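# Seat the blue-taped flask in a free shaker clamp

## Task

Put the glass flask with the blue tape into an empty clamp on the shaker, with its base pushed fully down into the clamp and the clamp's spring ring around its conical part. Do not grip it tightly, lean hard on its rim, or rip the foil covering its opening. When finished, every other flask must still be seated. Do not bend any clamp legs or pry spring rings off. Do not strike any flask hard or drop one more than a few centimetres. Any breach of these conditions means failure.

## Robot and tools

Robot: two UR-type arms, left_arm and right_arm, each with a two-finger gripper that opens to 140 mm. The left gripper's fingers are rigid. The right gripper's fingers can hinge: a part held near the palm may be pulled inward and squeezed harder than asked, or held loosely. A fingertip pushed into a surface can fold with little resistance. For a gentle hold on glass, grip with the outer quarter of the pads.

Frames. Scene frame: origin at table height midway between the arms, +z up, +x out over the table, left_arm on the +y side. Base roots: left_arm at (-0.059, +0.376, 0) m, right_arm at (-0.044, -0.364, 0) m. Each arm reports end_effector_position (m), end_effector_quat_wxyz and velocities in its own base frame. Fixed cameras and the table use the scene frame. The gripper's +z points along the fingers; the fingers close along its y axis. end_effector_position is the point between the closed pads; fingertips extend about 33 mm past it at small openings, 9 mm when fully open.

Row format (shared by execute_actions and move): 18 numbers, each in [-1, 1]. First 9 are left_arm: dx, dy, dz, rx, ry, rz, gripper position, force_limit, speed. Next 9 are the same for right_arm. Always send all 18, even if one arm is idle. dx..rz are an offset, not a pose: a displacement from that arm's Hand target as it stood when the action or move began, measured along the Hand target's own axes. 1.0 equals 0.6 m of travel or 180 degrees of turn; rx, ry, rz form one rotation vector. Zeros for all six pose numbers re-request the current Hand target. Repeating the same offset in a new call moves further. Commanded orientation is clipped to within 32 degrees of the measured one per step.

Gripper numbers are absolute settings, not offsets. position: +1 fully open, about -0.8 pads touching, -1 close until blocked. force_limit: -1 gives about 14 N per pad at the slowest close, 0 about 40 N, +1 about 58 N; faster closes grip much harder. speed: -1 about 30 mm/s, 0 about 140, +1 about 250. Both start at +1. For the flask use low force_limit and speed -1. To keep a gripper unchanged, resend its last three numbers; 0 is a real command. To tighten, raise force_limit and nudge position (-1 to -0.98); to loosen, open and reclose slowly.

Tools:
- execute_actions(actions, cameras): actions is a list of actions; each action is a list of up to 15 rows, one per 1/30 s step; a short list repeats its last row to fill 15 steps. Every row in an action counts from the same start pose. An empty list returns state and images plus the scene number.
- move(target, speed, blend, stop_force, zero, blocking, cameras): straight-line path toward one row, or a list of up to 15 rows, all offsets counted from the Hand targets at the move's start. speed in m/s, 0.002 to 3.6, default 0.25 (turning limited to twice that in rad/s). blend in m rounds corners in a list. stop_force in N, 3 to 120, ends an arm's path when its wrist sensor feels that much push; keep it unset when moving off something, and do not rely on it while the gripper rotates. zero (default true) rezeros before the move. blocking=false returns early; not allowed with stop_force. Paths do not avoid obstacles or the other arm; caps at 10 s. Avoid paths passing near an arm's own base.
- wait(seconds 0 to 10), stop(), zoom_image(camera, region [x0,y0,x1,y1] pixels, max 504 per side; cameras cam_high, cam_left_wrist, cam_right_wrist, all 896x504), zero_wrist_force(arm), read_manual(section), finished_scene(scene 1 or 2) which ends the scene permanently.

Results: Hand target is the last commanded pose; grippers often settle slightly short, and the next command (even zeros) asks again. object_status: 0 moving, 1 blocked while opening, 2 blocked while closing (an object is probably held), 3 reached target or pads met. position_measured is in counts: 3 open, ~75 is 100 mm, 139 is 60 mm, 200 is 20 mm, 230 pads meet. Wrist force/torque are in the end-effector axes, plus a peak line. Wrist depth: 7x7 grid of distances ahead of each wrist camera, '-' for no data; glass may be invisible to it. Joint torques include gravity. The move: line reports done, off_target, moving, held or fault, and limits such as paced or held.

Hazards: an arm is stiff, so aiming past a firm contact can trigger a fault stop (10 s) from torque at a joint limit (wrist joints ~17 to 20 N m) or about 150 N outside force. Holding loads or straining toward unreachable poses heats motors; MOTOR HOT warns, and overheating brakes the arm for 30 to 60 s. Pressing the arms together or one gripper closing on the other's fingers can fail the scene. Lower the flask slowly with a small stop_force, keep fingers clear of the foil and rim, avoid clamp legs, never release a flask in mid-air or knock others, and keep everything on the table. Loose items may get occasional small pushes.

Each tool is called after "Call:" as a command line: name --argument value for each argument, lists and objects as JSON in quotes; but a table of rows of numbers goes row by row, as --pt "numbers of a row", without its own name.

## Session

Call:
execute_actions --actions '[]'

Scene clock: 0.00 s.
left_arm: end_effector_position=(+0.4935, +0.0709, +0.2051) position_measured=3 object_status=3 end_effector_quat_wxyz=(-0.295, +0.295, +0.908, -0.050) | right_arm: end_effector_position=(+0.7914, -0.1517, +0.3381) position_measured=3 object_status=3 end_effector_quat_wxyz=(-0.306, +0.647, +0.055, +0.696)
Joint positions: left_arm=[-0.133 -1.123 1.194 -1.035 -1.563 0.492] | right_arm=[-0.744 -0.715 1.378 -4.259 -0.362 3.902]
Joint velocities: within noise
Joint torques (N m): no reading
Wrist force (N): no reading
Wrist torque (N m): no reading
Wrist force, peak (N): no reading
Wrist depth (mm): cam_left_wrist=[2053 541 600 405 371 344 1126 / 2021 1770 640 392 360 - 310 / 1944 1722 - 370 347 323 301 / 1915 127 394 365 339 321 287 / 87 104 - 349 329 147 114 / - 392 390 340 318 298 94 / - 353 362 326 - 288 278] | cam_right_wrist=[- - 4504 3552 - - - / - - 4003 3603 3655 2402 2357 / 2547 - 4203 3880 3002 2573 1789 / - 125 4203 1648 2067 138 1704 / - 117 1764 1466 3039 145 97 / - - 3318 2834 2156 1986 102 / - 3039 2473 2102 1828 1659 -]
Hand target: left_arm +0.4935, +0.0709, +0.2051; -0.295, +0.295, +0.908, -0.050 | right_arm +0.7914, -0.1517, +0.3381; -0.306, +0.647, +0.055, +0.696
Tool commands: left_gripper/position=+1.0 left_gripper/force_limit=+1.0 left_gripper/speed=+1.0 right_gripper/position=+1.0 right_gripper/force_limit=+1.0 right_gripper/speed=+1.0

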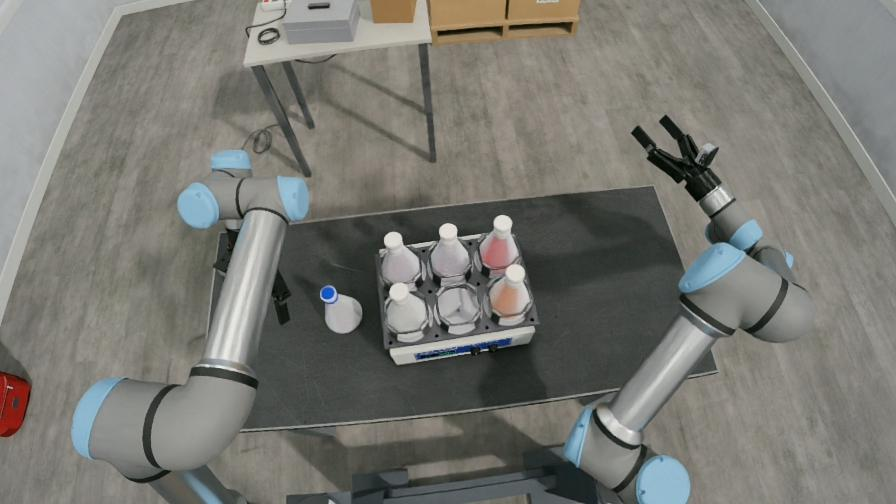

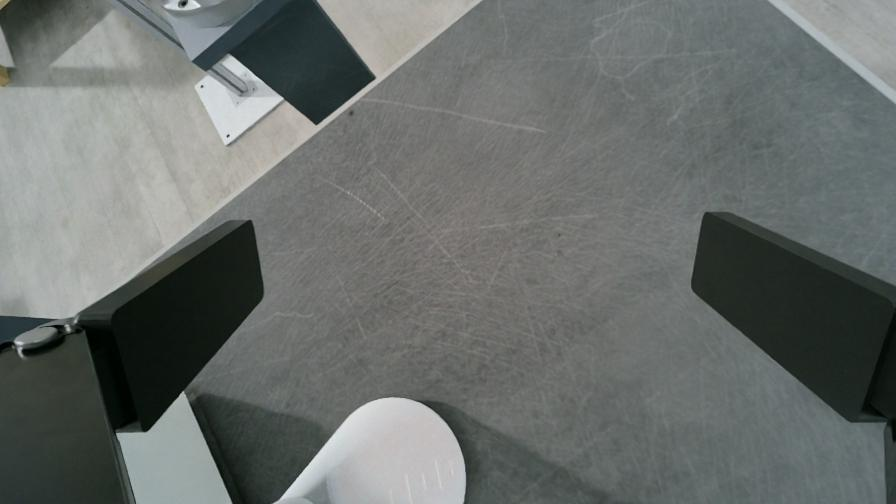

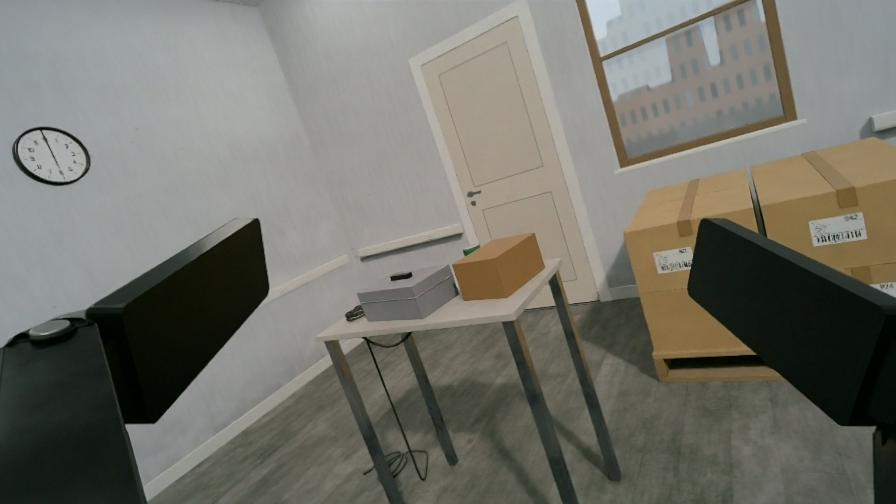

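Call:
zoom_image --camera "cam_high" --region '[360, 210, 560, 370]'

Call:
zoom_image --camera "cam_high" --region '[270, 270, 370, 350]'

Scaled by 2.520 from the camera's 896x504 image, which has a finer 1280x720 frame.

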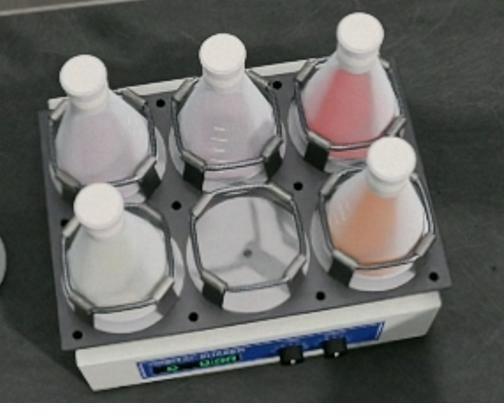

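Scaled by 5.040 from the camera's 896x504 image, which has a finer 1280x720 frame.

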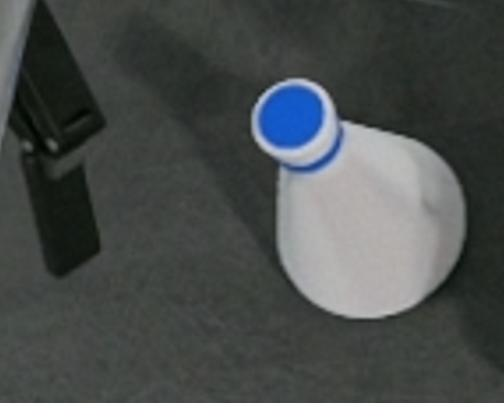

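Call:
move --target '[0.258,-0.0315,-0.238,-0.332,0.0665,0.434,1,1,1,0,0,0,0,0,0,1,1,1]' --speed 0.4

Scene clock: 48.07 s.
left_arm: end_effector_position=(+0.4635, +0.1308, +0.4057) position_measured=3 object_status=3 end_effector_quat_wxyz=(-0.110, +0.876, +0.408, +0.234) | right_arm: end_effector_position=(+0.7914, -0.1517, +0.3381) position_measured=3 object_status=3 end_effector_quat_wxyz=(-0.306, +0.647, +0.055, +0.696)
Joint positions: left_arm=[-0.344 -1.908 1.671 -1.531 -1.082 1.975] | right_arm=[-0.744 -0.715 1.378 -4.259 -0.362 3.902]
Joint torques (N m): left_arm=[-10.88 -4.44 -31.3 -3.22 2.61 1.03] | right_arm=[-0.84 -55.83 -16.05 0.52 -1.01 0.06]
Wrist force (N): left_arm=[-0.1 0.0 -0.2] | right_arm=[0.1 0.2 -0.2]
Wrist torque (N m): left_arm=[0.06 0.04 0.05] | right_arm=[0.03 -0.02 0.00]
Wrist force, peak (N): left_arm=[0.0 -1.0 -1.1] | right_arm=[0.0 0.2 -0.6]
Wrist depth (mm): cam_left_wrist=[1677 1645 1666 1635 1518 1604 1614 / 1614 1624 1635 1574 583 1574 1584 / 1614 1584 1584 535 - - 1537 / 1546 127 589 540 559 558 1483 / 87 104 - 545 541 539 114 / - 1483 - - 558 525 94 / - 1418 1387 - 508 493 473] | cam_right_wrist=[- - - 3455 - - - / - 3233 - 3603 2967 - - / - 3002 4758 3764 3233 2425 1801 / - 125 3709 1801 3408 138 1693 / - 117 3764 1417 3039 144 97 / - 2899 3192 2741 2357 1986 101 / - 2834 2449 2156 1727 1596 -]
Hand target: left_arm +0.4635, +0.1307, +0.4057; -0.110, +0.876, +0.408, +0.235 | right_arm +0.7914, -0.1517, +0.3381; -0.306, +0.647, +0.055, +0.696
Off the commanded pose: left_arm 0.000 m, 0 deg | right_arm 0.000 m, 0 deg.
move: done

Call:
move --target '[-0.202,0.2225,0.0275,-0.2695,0.0951,0.3205,1,1,1,0,0,0,0,0,0,1,1,1]' --speed 0.4 --cameras '["all"]'

Call:
zoom_image --camera "cam_left_wrist" --region '[250, 100, 650, 400]'

Scene clock: 55.63 s.
left_arm: end_effector_position=(+0.5036, -0.0290, +0.3306) position_measured=3 object_status=3 end_effector_quat_wxyz=(+0.092, +0.885, -0.196, +0.413) | right_arm: end_effector_position=(+0.7914, -0.1517, +0.3381) position_measured=3 object_status=3 end_effector_quat_wxyz=(-0.306, +0.647, +0.055, +0.696)
Joint positions: left_arm=[-0.221 -2.012 2.249 -2.67 -1.736 3.281] | right_arm=[-0.744 -0.715 1.378 -4.259 -0.362 3.902]
Joint torques (N m): left_arm=[-7.75 -13.96 -29.97 -3.83 -1.02 1.01] | right_arm=[-0.67 -55.45 -16.02 0.54 -1.07 0.05]
Wrist force (N): left_arm=[-0.2 0.1 -0.7] | right_arm=[0.0 0.3 -0.3]
Wrist torque (N m): left_arm=[0.07 -0.05 0.11] | right_arm=[0.06 0.00 0.00]
Wrist force, peak (N): left_arm=[-0.6 -1.1 -0.8] | right_arm=[0.2 0.3 -0.6]
Wrist depth (mm): cam_left_wrist=[2156 2251 2193 2193 2212 2398 251 / 1959 2005 1959 1929 634 398 404 / 1782 1795 1820 581 435 379 361 / 1635 127 524 534 428 136 332 / 87 104 480 474 428 371 114 / - 112 436 446 - 378 94 / - 417 417 417 421 409 324] | cam_right_wrist=[2314 3821 - 3503 2967 2802 - / 2449 3603 - 3709 - 2712 2497 / - - - 3764 3552 2357 1841 / - 125 - 1606 3363 135 1704 / - 117 1638 1449 3114 145 97 / - - 3363 2834 2293 2002 102 / - 2834 2802 2119 1828 1566 -]
Hand target: left_arm +0.5035, -0.0291, +0.3307; +0.092, +0.884, -0.197, +0.413 | right_arm +0.7914, -0.1517, +0.3381; -0.306, +0.647, +0.055, +0.696
Off the commanded pose: left_arm 0.000 m, 0 deg | right_arm 0.000 m, 0 deg.
move: done
camera_calibration:
cam_left_wrist: T_world_to_cam=[[-0.435416, -0.89987, -0.0254295, 0.21374], [-0.767052, 0.38564, -0.512751, 0.573799], [0.471216, -0.203754, -0.858161, 0.186914], [0, 0, 0, 1]] pos_world=[0.445123, 0.00914274, 0.460053]

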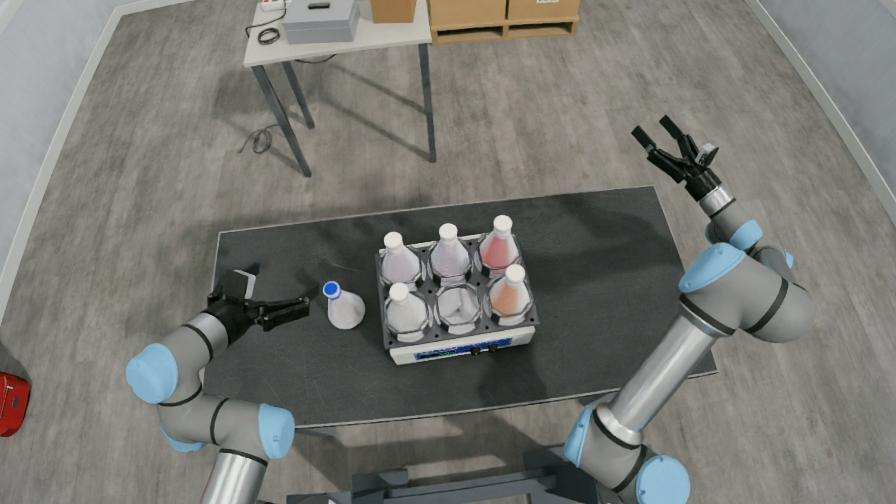

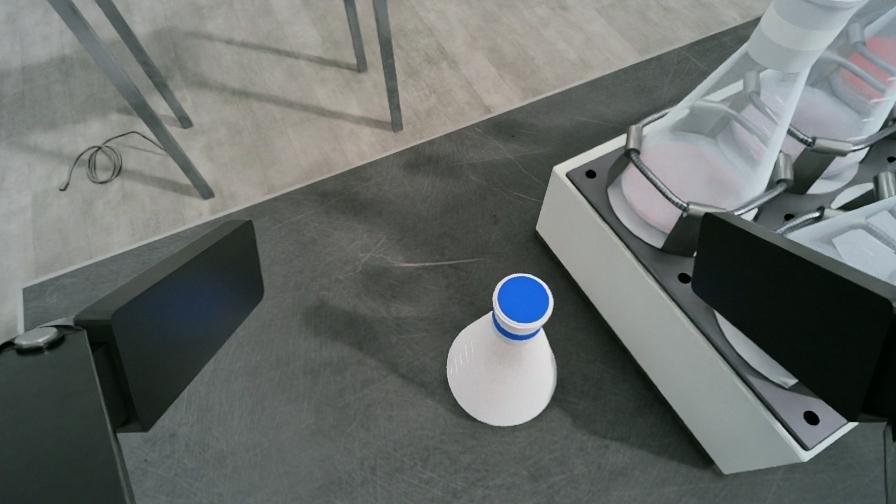

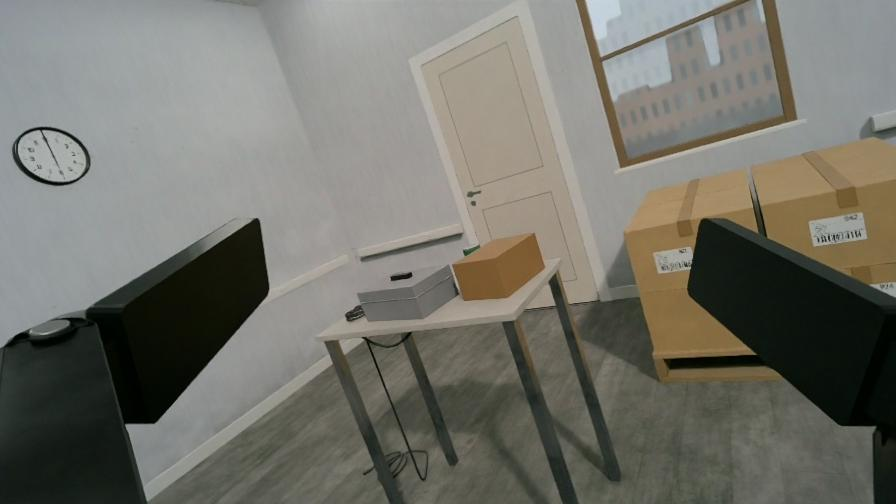

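Scaled by 1.260 from the camera's 896x504 image, which has a finer 1280x720 frame.

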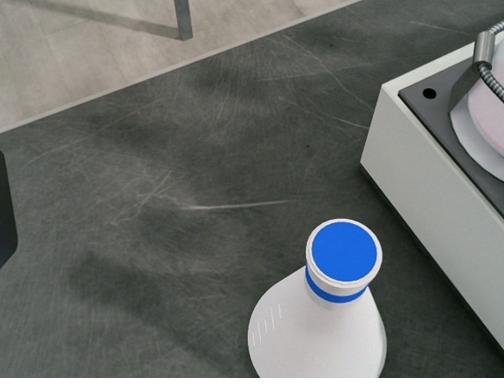

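Call:
zoom_image --camera "cam_left_wrist" --region '[440, 260, 570, 430]'

Call:
zoom_image --camera "cam_left_wrist" --region '[600, 0, 896, 300]'

Scaled by 2.965 from the camera's 896x504 image, which has a finer 1280x720 frame.

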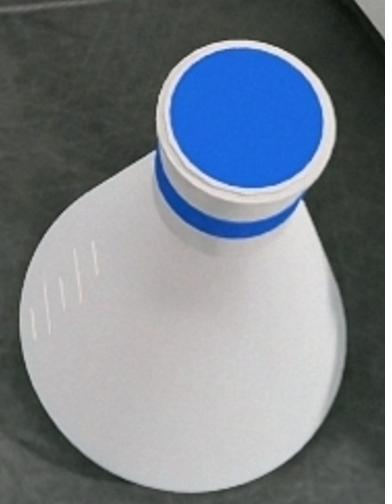

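Scaled by 1.680 from the camera's 896x504 image, which has a finer 1280x720 frame.

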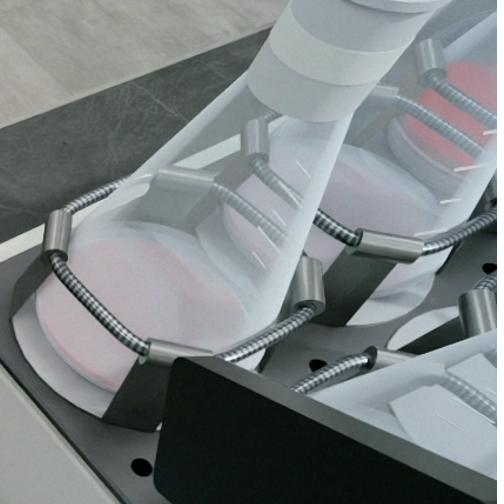

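Call:
zoom_image --camera "cam_high" --region '[310, 270, 380, 340]'

Call:
zoom_image --camera "cam_high" --region '[410, 255, 510, 355]'

Scaled by 7.200 from the camera's 896x504 image, which has a finer 1280x720 frame.

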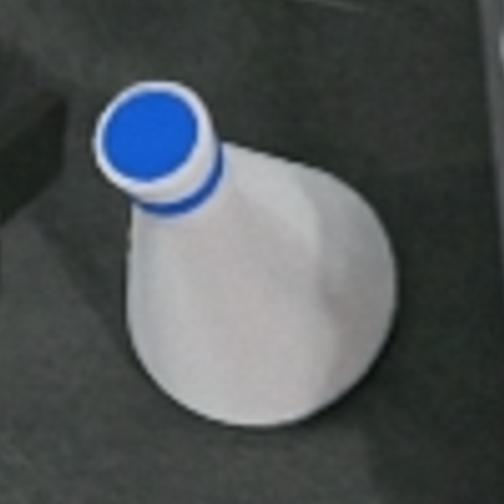

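Scaled by 5.040 from the camera's 896x504 image, which has a finer 1280x720 frame.

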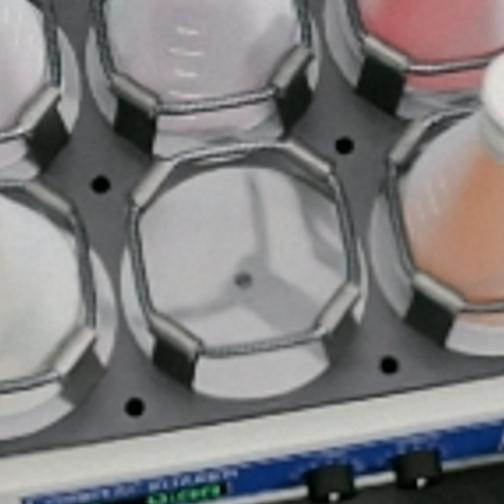

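Call:
move --target '[-0.2333,0.0445,0.092,-0.0236,0.0833,0.0150,1,1,1,0,0,0,0,0,0,1,1,1]' --cameras '["all"]'

Call:
zoom_image --camera "cam_left_wrist" --region '[350, 100, 650, 350]'

Call:
zoom_image --camera "cam_high" --region '[310, 270, 380, 340]'

Scene clock: 83.07 s.
left_arm: end_effector_position=(+0.4492, -0.0331, +0.1880) position_measured=3 object_status=3 end_effector_quat_wxyz=(+0.139, +0.814, -0.219, +0.519) end_effector_velocity=(+0.001, -0.001, +0.002) end_effector_angular_velocity=(-0.001, -0.007, -0.001) | right_arm: end_effector_position=(+0.7914, -0.1517, +0.3381) position_measured=3 object_status=3 end_effector_quat_wxyz=(-0.306, +0.647, +0.055, +0.696)
Joint positions: left_arm=[-0.127 -1.612 2.756 -3.818 -1.93 3.317] | right_arm=[-0.744 -0.715 1.378 -4.259 -0.362 3.902]
Joint velocities: left_arm=[-0.001 -0.001 -0.001 -0.005 0 0] | right_arm=[within noise]
Joint torques (N m): left_arm=[-11 -0.1 -7.27 -5.11 0.21 1.1] | right_arm=[-0.61 -55.04 -16.32 0.64 -1.07 0.08]
Wrist force (N): left_arm=[-0.5 0.1 -0.3] | right_arm=[0.1 0.3 -0.2]
Wrist torque (N m): left_arm=[0.03 -0.10 0.14] | right_arm=[0.06 -0.01 0.01]
Wrist force, peak (N): left_arm=[3.5 -0.7 -2.0] | right_arm=[0.1 0.4 -0.4]
Wrist depth (mm): cam_left_wrist=[2984 3208 2566 2916 349 311 272 / 2491 2619 2516 2566 324 284 226 / 2037 489 478 235 362 272 225 / 413 127 408 408 371 146 210 / 87 112 355 349 349 312 114 / - 308 313 305 304 311 - / - 282 280 280 280 279 274] | cam_right_wrist=[- 4203 6151 3363 2712 - - / 3076 3552 4134 3603 2655 - - / 2866 4945 - 3408 3363 2357 1764 / - 126 - 1693 3455 135 1716 / - 117 1739 1466 2967 2193 97 / - - 3408 3002 2272 2018 102 / - 3152 2497 2102 1841 1681 -]
Hand target: left_arm +0.4492, -0.0332, +0.1879; +0.140, +0.814, -0.219, +0.519 | right_arm +0.7914, -0.1517, +0.3381; -0.306, +0.647, +0.055, +0.696
Off the commanded pose: left_arm 0.000 m, 0 deg | right_arm 0.000 m, 0 deg.
move: done
camera_calibration:
cam_left_wrist: T_world_to_cam=[[-0.506506, -0.861777, -0.028151, 0.21652], [-0.589957, 0.370185, -0.717575, 0.418911], [0.62881, -0.346848, -0.695913, -0.0167414], [0, 0, 0, 1]] pos_world=[0.367336, 0.0257107, 0.295045]

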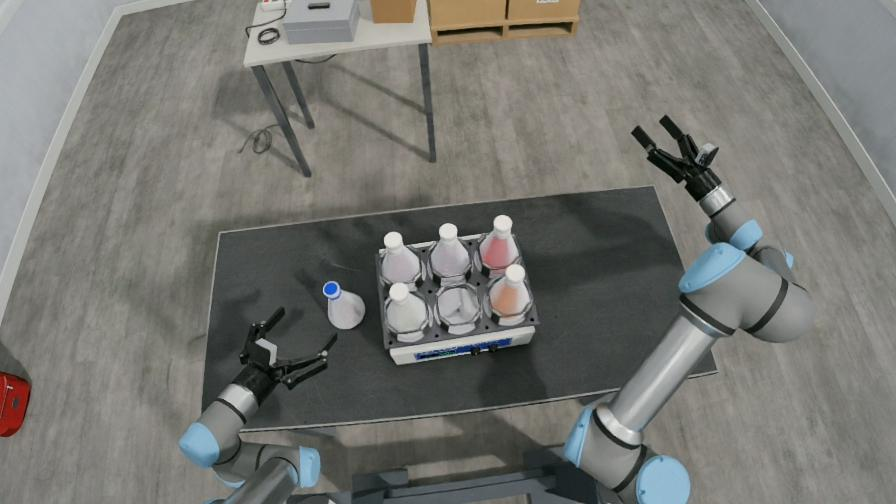

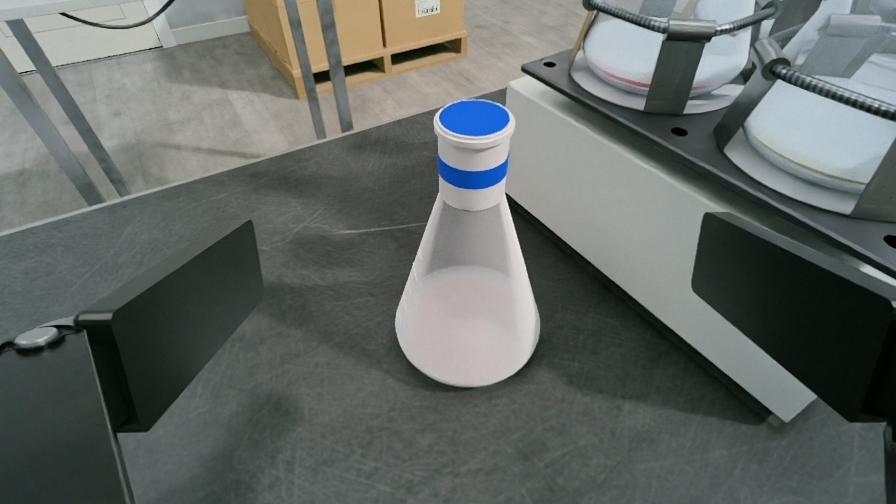

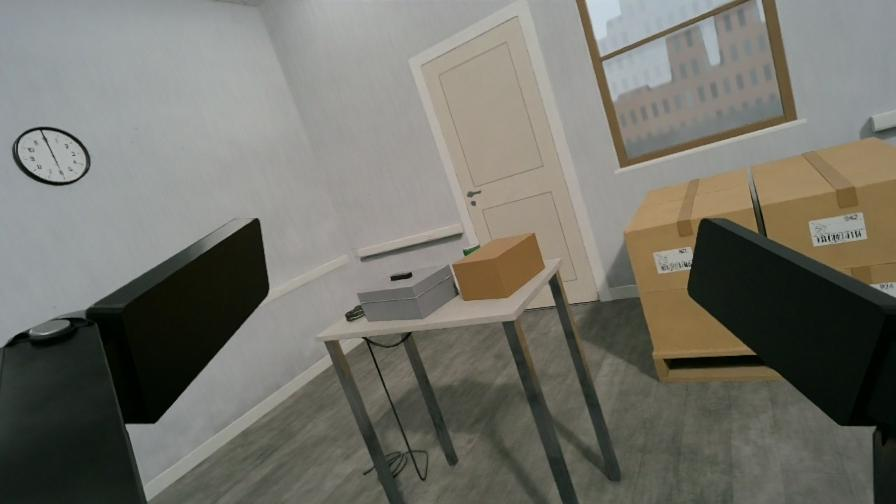

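Scaled by 1.680 from the camera's 896x504 image, which has a finer 1280x720 frame.

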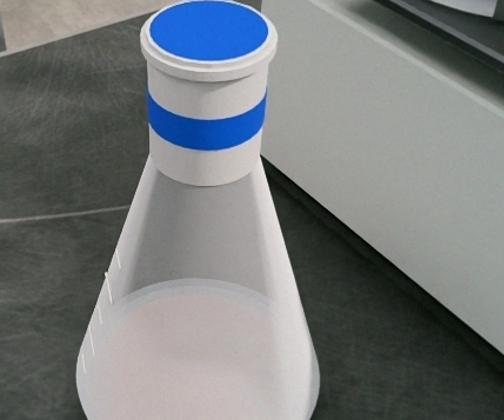

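Scaled by 7.200 from the camera's 896x504 image, which has a finer 1280x720 frame.

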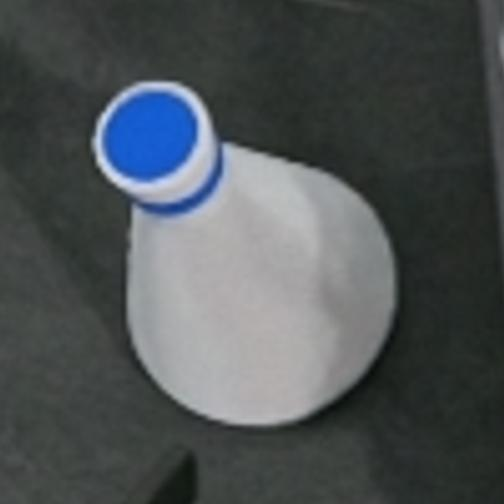

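Call:
move --target '[0.0133,0,0.1,0,0,0,0.05,-1,0,0,0,0,0,0,0,1,1,1]' --speed 0.12 --cameras '["cam_left_wrist","cam_high"]'

Call:
zoom_image --camera "cam_left_wrist" --region '[350, 20, 600, 320]'

Scene clock: 95.87 s.
left_arm: end_effector_position=(+0.4991, -0.0622, +0.1699) position_measured=123 object_status=3 end_effector_quat_wxyz=(+0.140, +0.814, -0.219, +0.519) | right_arm: end_effector_position=(+0.7914, -0.1517, +0.3381) position_measured=3 object_status=3 end_effector_quat_wxyz=(-0.306, +0.647, +0.055, +0.696)
Joint positions: left_arm=[-0.221 -1.424 2.669 -3.933 -1.845 3.273] | right_arm=[-0.744 -0.715 1.378 -4.259 -0.362 3.902]
Joint torques (N m): left_arm=[8.51 -17.64 -14.13 -1.38 -0.94 0.84] | right_arm=[-0.41 -55.33 -16.44 0.61 -1.03 0.1]
Wrist force (N): left_arm=[-0.4 0.0 -0.1] | right_arm=[0.0 0.1 -0.3]
Wrist torque (N m): left_arm=[0.01 -0.17 0.31] | right_arm=[0.01 -0.01 0.00]
Wrist force, peak (N): left_arm=[-0.8 0.1 -1.9] | right_arm=[0.0 0.2 -0.6]
Wrist depth (mm): cam_left_wrist=[2851 2916 2444 2851 3168 218 234 / 2673 2619 2566 2516 284 234 203 / 1929 2175 - 162 289 234 200 / 388 386 133 361 163 239 200 / 352 - 110 328 322 92 82 / - 70 287 285 294 - 71 / - - 263 259 261 - 68] | cam_right_wrist=[- - - 3318 3764 - 2600 / - - 4425 3655 3552 - - / 2712 3764 - 3192 3552 2402 1801 / - 126 3821 1449 3363 135 1693 / - 117 1764 1466 3002 144 97 / - 3233 3503 2771 2425 2002 102 / - 2866 2449 2102 1789 1627 -]
Hand target: left_arm +0.4992, -0.0621, +0.1699; +0.140, +0.814, -0.219, +0.519 | right_arm +0.7914, -0.1517, +0.3381; -0.306, +0.647, +0.055, +0.696
Off the commanded pose: left_arm 0.000 m, 0 deg | right_arm 0.000 m, 0 deg.
move: done
camera_calibration:
cam_left_wrist: T_world_to_cam=[[-0.506726, -0.861649, -0.0280917, 0.216335], [-0.589879, 0.370295, -0.717582, 0.446163], [0.628707, -0.347047, -0.695907, -0.0708304], [0, 0, 0, 1]] pos_world=[0.417336, -0.00338866, 0.276945]
Images, in order (width x height): cam_high 896x504, cam_left_wrist 896x504.

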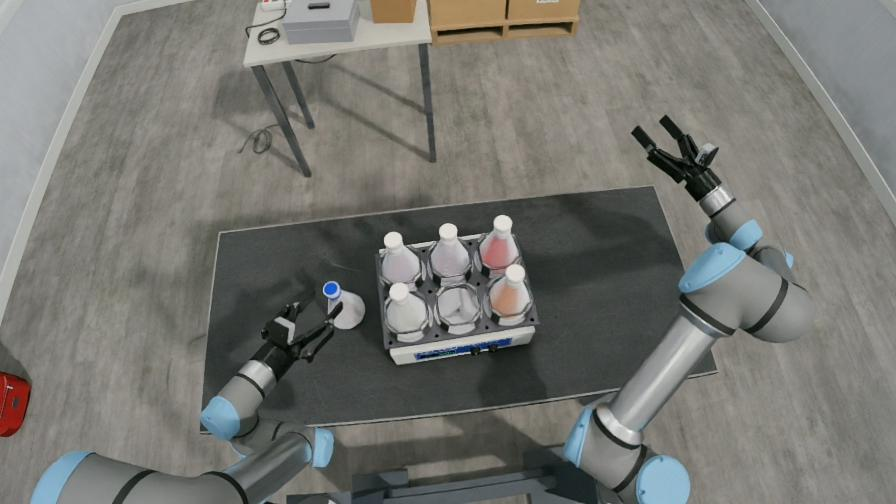

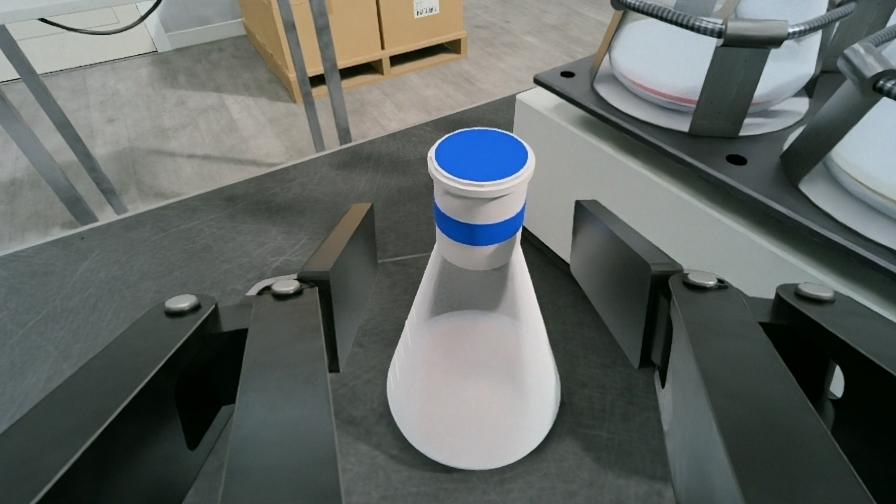

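Scaled by 1.680 from the camera's 896x504 image, which has a finer 1280x720 frame.

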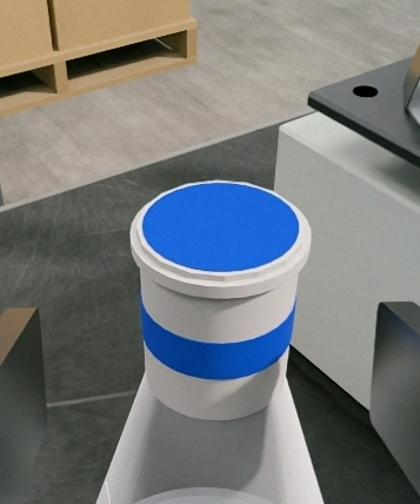

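Call:
move --target '[0.0133,-0.004,0.06,0,0,0,0.05,-1,0,0,0,0,0,0,0,1,1,1]' --speed 0.08 --cameras '["cam_left_wrist","cam_high"]'

Call:
zoom_image --camera "cam_left_wrist" --region '[300, 120, 650, 420]'

Scene clock: 104.03 s.
left_arm: end_effector_position=(+0.5315, -0.0782, +0.1619) position_measured=123 object_status=3 end_effector_quat_wxyz=(+0.140, +0.814, -0.219, +0.519) end_effector_velocity=(-0.002, +0.002, +0.000) end_effector_angular_velocity=(+0.001, +0.000, +0.002) | right_arm: end_effector_position=(+0.7914, -0.1517, +0.3381) position_measured=3 object_status=3 end_effector_quat_wxyz=(-0.306, +0.647, +0.055, +0.696)
Joint positions: left_arm=[-0.254 -1.339 2.595 -3.948 -1.817 3.258] | right_arm=[-0.744 -0.715 1.378 -4.259 -0.362 3.902]
Joint velocities: left_arm=[0.005 -0.004 0.004 0 -0.002 0.002] | right_arm=[within noise]
Joint torques (N m): left_arm=[12.65 -32.64 -5.95 -3.91 -0.87 1.04] | right_arm=[-0.78 -54.24 -16.33 0.59 -1.01 0.31]
Wrist force (N): left_arm=[-0.5 -0.3 0.0] | right_arm=[0.0 0.0 -0.3]
Wrist torque (N m): left_arm=[-0.05 -0.15 0.30] | right_arm=[0.00 -0.01 0.00]
Wrist force, peak (N): left_arm=[-0.8 0.1 -1.2] | right_arm=[-0.1 0.1 -0.5]
Wrist depth (mm): cam_left_wrist=[2820 3092 2491 2984 3092 252 197 / 2467 2592 2421 2444 254 220 218 / 1604 2175 439 458 262 205 191 / 377 377 134 129 137 212 173 / 336 - 110 304 127 91 80 / - 70 278 290 286 - 71 / - - 256 - 253 - 68] | cam_right_wrist=[- 2967 5366 3503 2967 2547 2379 / - 3233 3603 3408 3152 2357 - / 3318 2866 - 4068 3455 2683 1776 / - 126 - 1576 1970 135 1704 / - 117 1596 1458 3039 2102 97 / - - 3408 2933 2314 2137 102 / - 2967 2335 2084 1814 1557 -]
Hand target: left_arm +0.5315, -0.0781, +0.1619; +0.140, +0.814, -0.219, +0.519 | right_arm +0.7914, -0.1517, +0.3381; -0.306, +0.647, +0.055, +0.696
Off the commanded pose: left_arm 0.000 m, 0 deg | right_arm 0.000 m, 0 deg.
move: done
camera_calibration:
cam_left_wrist: T_world_to_cam=[[-0.506758, -0.861631, -0.0280561, 0.21875], [-0.589916, 0.370316, -0.717541, 0.465537], [0.628645, -0.347069, -0.695951, -0.102212], [0, 0, 0, 1]] pos_world=[0.449737, -0.0193886, 0.269045]
Images, in order (width x height): cam_high 896x504, cam_left_wrist 896x504.

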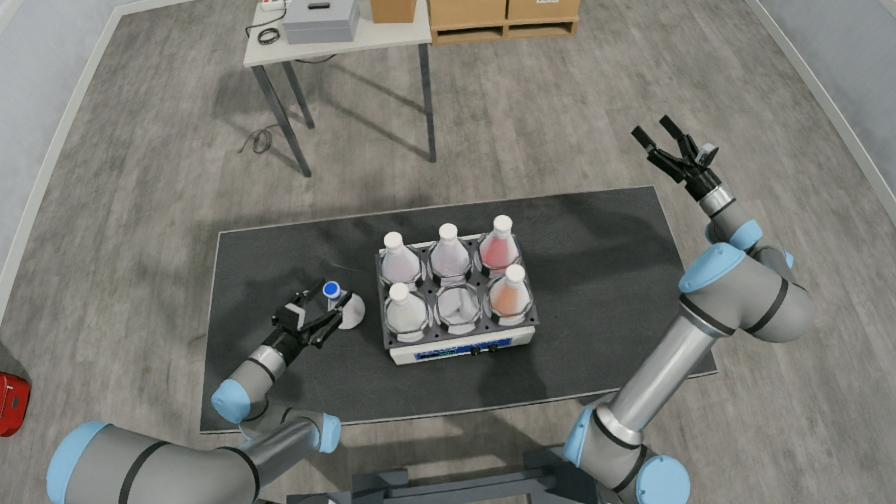

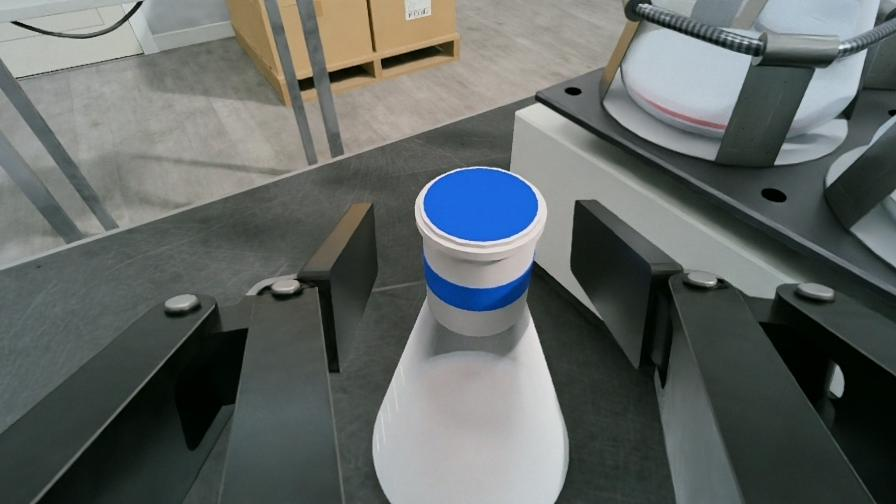

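Scaled by 1.440 from the camera's 896x504 image, which has a finer 1280x720 frame.

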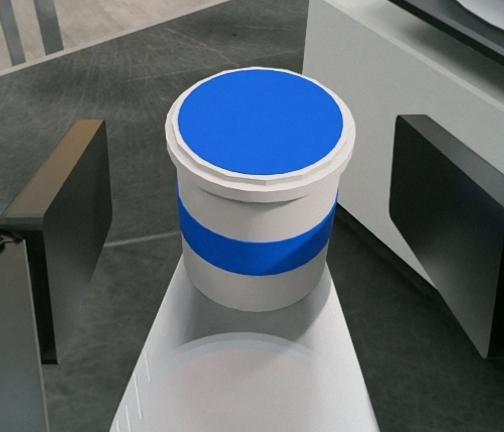

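Call:
move --target '[-0.0092,0,0.0,0,0,0,-0.2,-1,-1,0,0,0,0,0,0,1,1,1]' --speed 0.05 --cameras '["cam_left_wrist"]'

Call:
zoom_image --camera "cam_left_wrist" --region '[350, 140, 600, 360]'

Scene clock: 110.00 s.
left_arm: end_effector_position=(+0.5295, -0.0769, +0.1568) position_measured=154 object_status=0 end_effector_quat_wxyz=(+0.140, +0.814, -0.219, +0.519) | right_arm: end_effector_position=(+0.7914, -0.1517, +0.3381) position_measured=3 object_status=3 end_effector_quat_wxyz=(-0.306, +0.647, +0.055, +0.696)
Joint positions: left_arm=[-0.251 -1.32 2.602 -3.974 -1.819 3.26] | right_arm=[-0.744 -0.715 1.378 -4.259 -0.362 3.902]
Joint torques (N m): left_arm=[6.32 -32.87 -16.42 -1.11 0.23 0.3] | right_arm=[-0.74 -55.01 -17.12 0.6 -1.08 0.15]
Wrist force (N): left_arm=[-0.4 0.0 0.1] | right_arm=[0.0 0.3 -0.4]
Wrist torque (N m): left_arm=[0.01 -0.17 0.31] | right_arm=[0.06 0.00 0.00]
Wrist force, peak (N): left_arm=[-0.7 -0.3 -0.2] | right_arm=[0.1 0.3 -0.4]
Wrist depth (mm): cam_left_wrist=[2592 3377 2444 2820 2701 241 181 / 2516 2491 2444 2789 264 213 217 / 2053 2156 453 140 257 204 182 / 371 348 115 134 130 216 173 / 331 - 91 299 127 86 176 / - 71 - 272 - - 68 / - - - - - - -] | cam_right_wrist=[2683 - - 3655 - 2449 - / 3192 - 5483 3655 - 2655 - / 2627 2522 4945 3408 4203 2547 1789 / - 125 3880 1528 4945 135 1596 / - 117 1751 1484 3039 2102 97 / - - 3318 2771 2293 1986 102 / - 2834 2573 2102 1841 1606 -]
Hand target: left_arm +0.5295, -0.0769, +0.1569; +0.140, +0.814, -0.219, +0.519 | right_arm +0.7914, -0.1517, +0.3381; -0.306, +0.647, +0.055, +0.696
Off the commanded pose: left_arm 0.000 m, 0 deg | right_arm 0.000 m, 0 deg.
move: done
camera_calibration:
cam_left_wrist: T_world_to_cam=[[-0.506677, -0.861678, -0.0280806, 0.218632], [-0.590009, 0.370313, -0.717466, 0.46018], [0.628624, -0.346956, -0.696027, -0.103958], [0, 0, 0, 1]] pos_world=[0.447637, -0.0180891, 0.263945]
Images, in order (width x height): cam_left_wrist 896x504.

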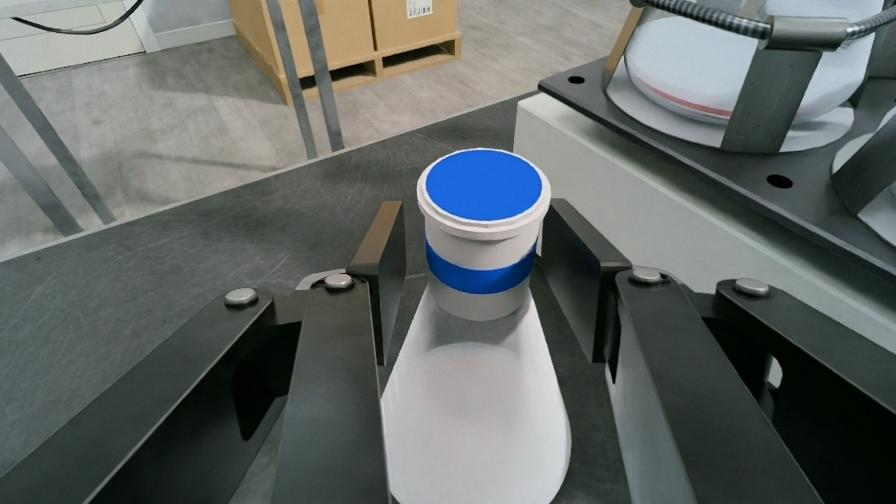

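Scaled by 2.016 from the camera's 896x504 image, which has a finer 1280x720 frame.

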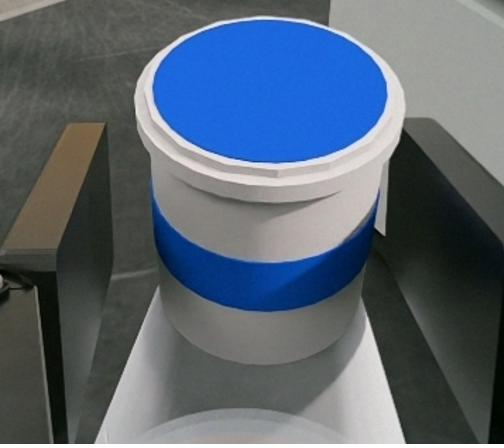

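Call:
move --target '[-0.0038,0,0.0,0,0,0,-0.2,-1,-1,0,0,0,0,0,0,1,1,1]' --speed 0.05

Call:
move --target '[0,0,0,0,0,0,-1,-0.1,-1,0,0,0,0,0,0,1,1,1]' --cameras '["cam_left_wrist"]'

Call:
zoom_image --camera "cam_left_wrist" --region '[350, 140, 600, 360]'

Scene clock: 117.60 s.
left_arm: end_effector_position=(+0.5287, -0.0765, +0.1548) position_measured=154 object_status=3 end_effector_quat_wxyz=(+0.140, +0.814, -0.219, +0.519) | right_arm: end_effector_position=(+0.7914, -0.1517, +0.3381) position_measured=3 object_status=3 end_effector_quat_wxyz=(-0.306, +0.647, +0.055, +0.696)
Joint positions: left_arm=[-0.25 -1.312 2.605 -3.984 -1.82 3.26] | right_arm=[-0.744 -0.715 1.378 -4.259 -0.362 3.902]
Joint torques (N m): left_arm=[12.4 -18.86 -7.21 -3.17 -0.69 0.83] | right_arm=[-0.2 -54.53 -16.08 0.63 -1.07 0.17]
Wrist force (N): left_arm=[-0.5 -0.2 -0.4] | right_arm=[0.1 0.0 -0.2]
Wrist torque (N m): left_arm=[-0.04 -0.16 0.31] | right_arm=[0.00 -0.04 0.00]
Wrist force, peak (N): left_arm=[-0.8 -0.3 -0.4] | right_arm=[0.2 0.1 -0.6]
Wrist depth (mm): cam_left_wrist=[2673 3055 2421 2916 3092 247 182 / 2421 2444 2566 2541 250 213 211 / 1944 2037 421 132 254 213 179 / 367 377 365 134 132 215 188 / 328 - 91 299 149 86 175 / - 71 - 275 - - 68 / - - - - - - -] | cam_right_wrist=[- 3318 5732 3552 2379 3408 2335 / 3076 2933 4425 3603 3002 3503 - / 3002 4758 - 3233 3152 3002 1776 / - 126 - 1510 3275 135 1716 / - 117 1659 1458 3408 127 97 / - - 2899 2683 2232 2002 102 / - 2866 2449 2137 1814 1638 -]
Hand target: left_arm +0.5287, -0.0764, +0.1549; +0.140, +0.814, -0.219, +0.519 | right_arm +0.7914, -0.1517, +0.3381; -0.306, +0.647, +0.055, +0.696
Off the commanded pose: left_arm 0.000 m, 0 deg | right_arm 0.000 m, 0 deg.
move: done

Scene clock: 118.40 s.
left_arm: end_effector_position=(+0.5287, -0.0764, +0.1549) position_measured=178 object_status=0 end_effector_quat_wxyz=(+0.140, +0.814, -0.219, +0.519) | right_arm: end_effector_position=(+0.7914, -0.1517, +0.3381) position_measured=3 object_status=3 end_effector_quat_wxyz=(-0.306, +0.647, +0.055, +0.696)
Joint positions: left_arm=[-0.25 -1.312 2.605 -3.984 -1.82 3.26] | right_arm=[-0.744 -0.715 1.378 -4.259 -0.362 3.902]
Joint torques (N m): left_arm=[11.4 -33.31 -14.64 -1.02 0.12 0.28] | right_arm=[-0.58 -55.45 -17.03 0.57 -1.11 0.12]
Wrist force (N): left_arm=[0.5 -0.4 -1.0] | right_arm=[0.2 0.1 -0.5]
Wrist torque (N m): left_arm=[-0.06 -0.19 0.30] | right_arm=[0.01 -0.05 0.00]
Wrist force, peak (N): left_arm=[0.9 0.0 -1.1] | right_arm=[0.2 0.4 -0.2]
Wrist depth (mm): cam_left_wrist=[2759 2851 2376 2820 3019 235 183 / 2376 2491 2354 2491 263 213 211 / 1565 2070 429 132 256 214 179 / 366 368 - 131 138 221 188 / 318 - 89 145 86 86 179 / - 71 - - - - 68 / - - - - - - -] | cam_right_wrist=[2933 3503 4068 3764 - 2547 1955 / - - 3152 4425 3002 - - / 2449 - - 3709 2802 2547 1776 / - 125 - 1557 1510 135 1727 / - 117 1566 1501 3076 2119 97 / - - 3603 2899 2174 2018 102 / - 2899 2497 2119 1814 1648 -]
Hand target: left_arm +0.5287, -0.0764, +0.1549; +0.140, +0.814, -0.219, +0.519 | right_arm +0.7914, -0.1517, +0.3381; -0.306, +0.647, +0.055, +0.696
Off the commanded pose: left_arm 0.000 m, 0 deg | right_arm 0.000 m, 0 deg.
move: done
camera_calibration:
cam_left_wrist: T_world_to_cam=[[-0.506673, -0.861679, -0.0281522, 0.218532], [-0.589901, 0.370309, -0.717556, 0.4581], [0.628728, -0.346959, -0.695931, -0.10478], [0, 0, 0, 1]] pos_world=[0.446836, -0.0176891, 0.261945]
Images, in order (width x height): cam_left_wrist 896x504.

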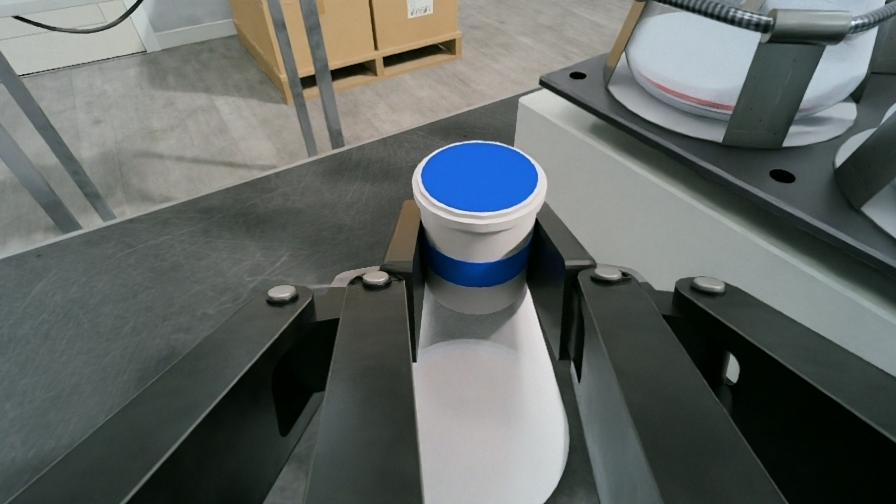

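Scaled by 2.016 from the camera's 896x504 image, which has a finer 1280x720 frame.

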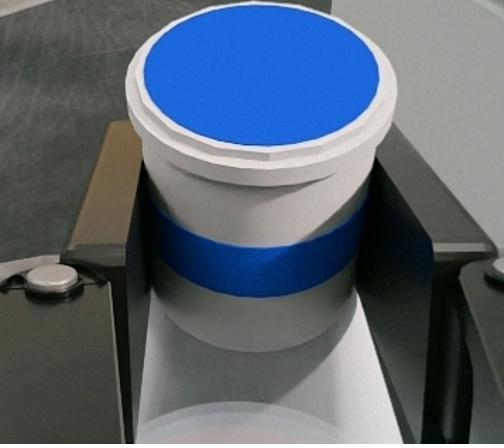

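Call:
wait --seconds 1.5

Scene clock: 121.30 s.
left_arm: end_effector_position=(+0.5287, -0.0764, +0.1549) position_measured=178 object_status=2 end_effector_quat_wxyz=(+0.140, +0.814, -0.219, +0.519) | right_arm: end_effector_position=(+0.7914, -0.1517, +0.3381) position_measured=3 object_status=3 end_effector_quat_wxyz=(-0.306, +0.647, +0.055, +0.696)
Joint positions: left_arm=[-0.25 -1.312 2.605 -3.984 -1.82 3.26] | right_arm=[-0.744 -0.715 1.378 -4.259 -0.362 3.902]
Joint torques (N m): left_arm=[8.44 -33.82 -15.56 -1.14 1.11 -0.82] | right_arm=[-0.42 -54.29 -17.03 0.6 -1.13 0.13]
Wrist force (N): left_arm=[-0.2 0.0 -0.3] | right_arm=[-0.1 0.2 -0.3]
Wrist torque (N m): left_arm=[0.01 -0.21 0.31] | right_arm=[0.04 0.02 0.00]
Wrist force, peak (N): left_arm=[0.6 -0.4 -1.1] | right_arm=[0.2 0.4 -0.4]
Wrist depth (mm): cam_left_wrist=[2950 3092 2491 2883 261 189 182 / 2491 2444 2398 2421 251 214 211 / 1873 2021 431 132 259 213 179 / 383 366 374 132 138 220 188 / 318 - 89 297 87 86 179 / - 71 - - - - 68 / - - - - - - -] | cam_right_wrist=[3709 - 3552 3455 - - - / 2834 - 4068 3275 3233 - 2933 / 2712 - 4003 3764 4203 2449 1751 / - 126 - 1648 3233 135 1670 / - 117 1638 1492 3192 2050 97 / - - 3603 2741 2050 2002 102 / - 2866 2473 2102 1789 1617 -]
Hand target: left_arm +0.5287, -0.0764, +0.1549; +0.140, +0.814, -0.219, +0.519 | right_arm +0.7914, -0.1517, +0.3381; -0.306, +0.647, +0.055, +0.696
Tool commands: left_gripper/position=-1.0 left_gripper/force_limit=-0.1 left_gripper/speed=-1.0 right_gripper/position=+1.0 right_gripper/force_limit=+1.0 right_gripper/speed=+1.0
Off the commanded pose: left_arm 0.000 m, 0 deg | right_arm 0.000 m, 0 deg.
wait: 1.50 s; at rest from the start

Call:
move --target '[0.0302,0,-0.0141,0,0,0,-1,-0.1,-1,0,0,0,0,0,0,1,1,1]' --speed 0.04 --cameras '["cam_left_wrist"]'

Scene clock: 124.53 s.
left_arm: end_effector_position=(+0.5287, -0.0764, +0.1750) position_measured=178 object_status=2 end_effector_quat_wxyz=(+0.140, +0.814, -0.219, +0.519) | right_arm: end_effector_position=(+0.7914, -0.1517, +0.3381) position_measured=3 object_status=3 end_effector_quat_wxyz=(-0.306, +0.647, +0.055, +0.696)
Joint positions: left_arm=[-0.25 -1.399 2.595 -3.888 -1.82 3.26] | right_arm=[-0.744 -0.715 1.378 -4.259 -0.362 3.902]
Joint torques (N m): left_arm=[11 -9.75 -8.73 -6.27 -1.6 1.06] | right_arm=[-0.85 -54.03 -17.46 0.62 -1.1 0.2]
Wrist force (N): left_arm=[-2.5 0.0 1.0] | right_arm=[0.2 0.1 -0.3]
Wrist torque (N m): left_arm=[-0.01 -0.19 0.30] | right_arm=[0.01 -0.04 0.00]
Wrist force, peak (N): left_arm=[-3.3 0.2 1.3] | right_arm=[0.1 0.3 -0.6]
Wrist depth (mm): cam_left_wrist=[3019 3019 2467 2730 3055 259 244 / 2701 2421 2354 2566 263 234 222 / 1944 2086 458 132 271 213 209 / 1296 408 402 133 138 228 183 / 345 - 89 151 86 86 186 / - 71 - - - - 68 / - - - - - - -] | cam_right_wrist=[- - - 2771 - - 2627 / 2655 - 3552 3655 4504 - 2473 / 2866 - 3603 3880 3552 2018 1841 / - 125 4275 1617 3455 135 1716 / - 117 1727 1449 3114 144 97 / - - 3503 2802 2293 2002 101 / - 2967 2497 2252 1764 1670 -]
Hand target: left_arm +0.5287, -0.0764, +0.1749; +0.140, +0.814, -0.219, +0.519 | right_arm +0.7914, -0.1517, +0.3381; -0.306, +0.647, +0.055, +0.696
Off the commanded pose: left_arm 0.000 m, 0 deg | right_arm 0.000 m, 0 deg.
move: done
camera_calibration:
cam_left_wrist: T_world_to_cam=[[-0.506665, -0.861682, -0.0281737, 0.2191], [-0.589709, 0.370214, -0.717764, 0.472492], [0.628915, -0.347052, -0.695716, -0.0909372], [0, 0, 0, 1]] pos_world=[0.446835, -0.0176885, 0.282044]
Images, in order (width x height): cam_left_wrist 896x504.

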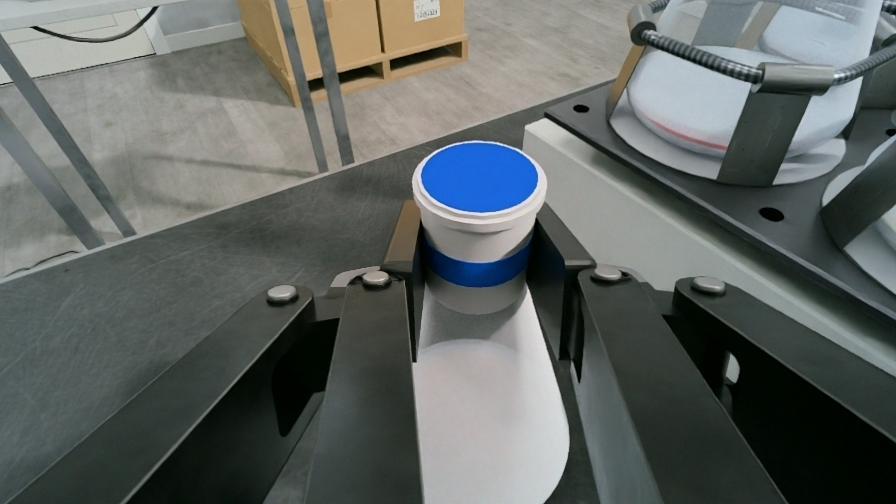

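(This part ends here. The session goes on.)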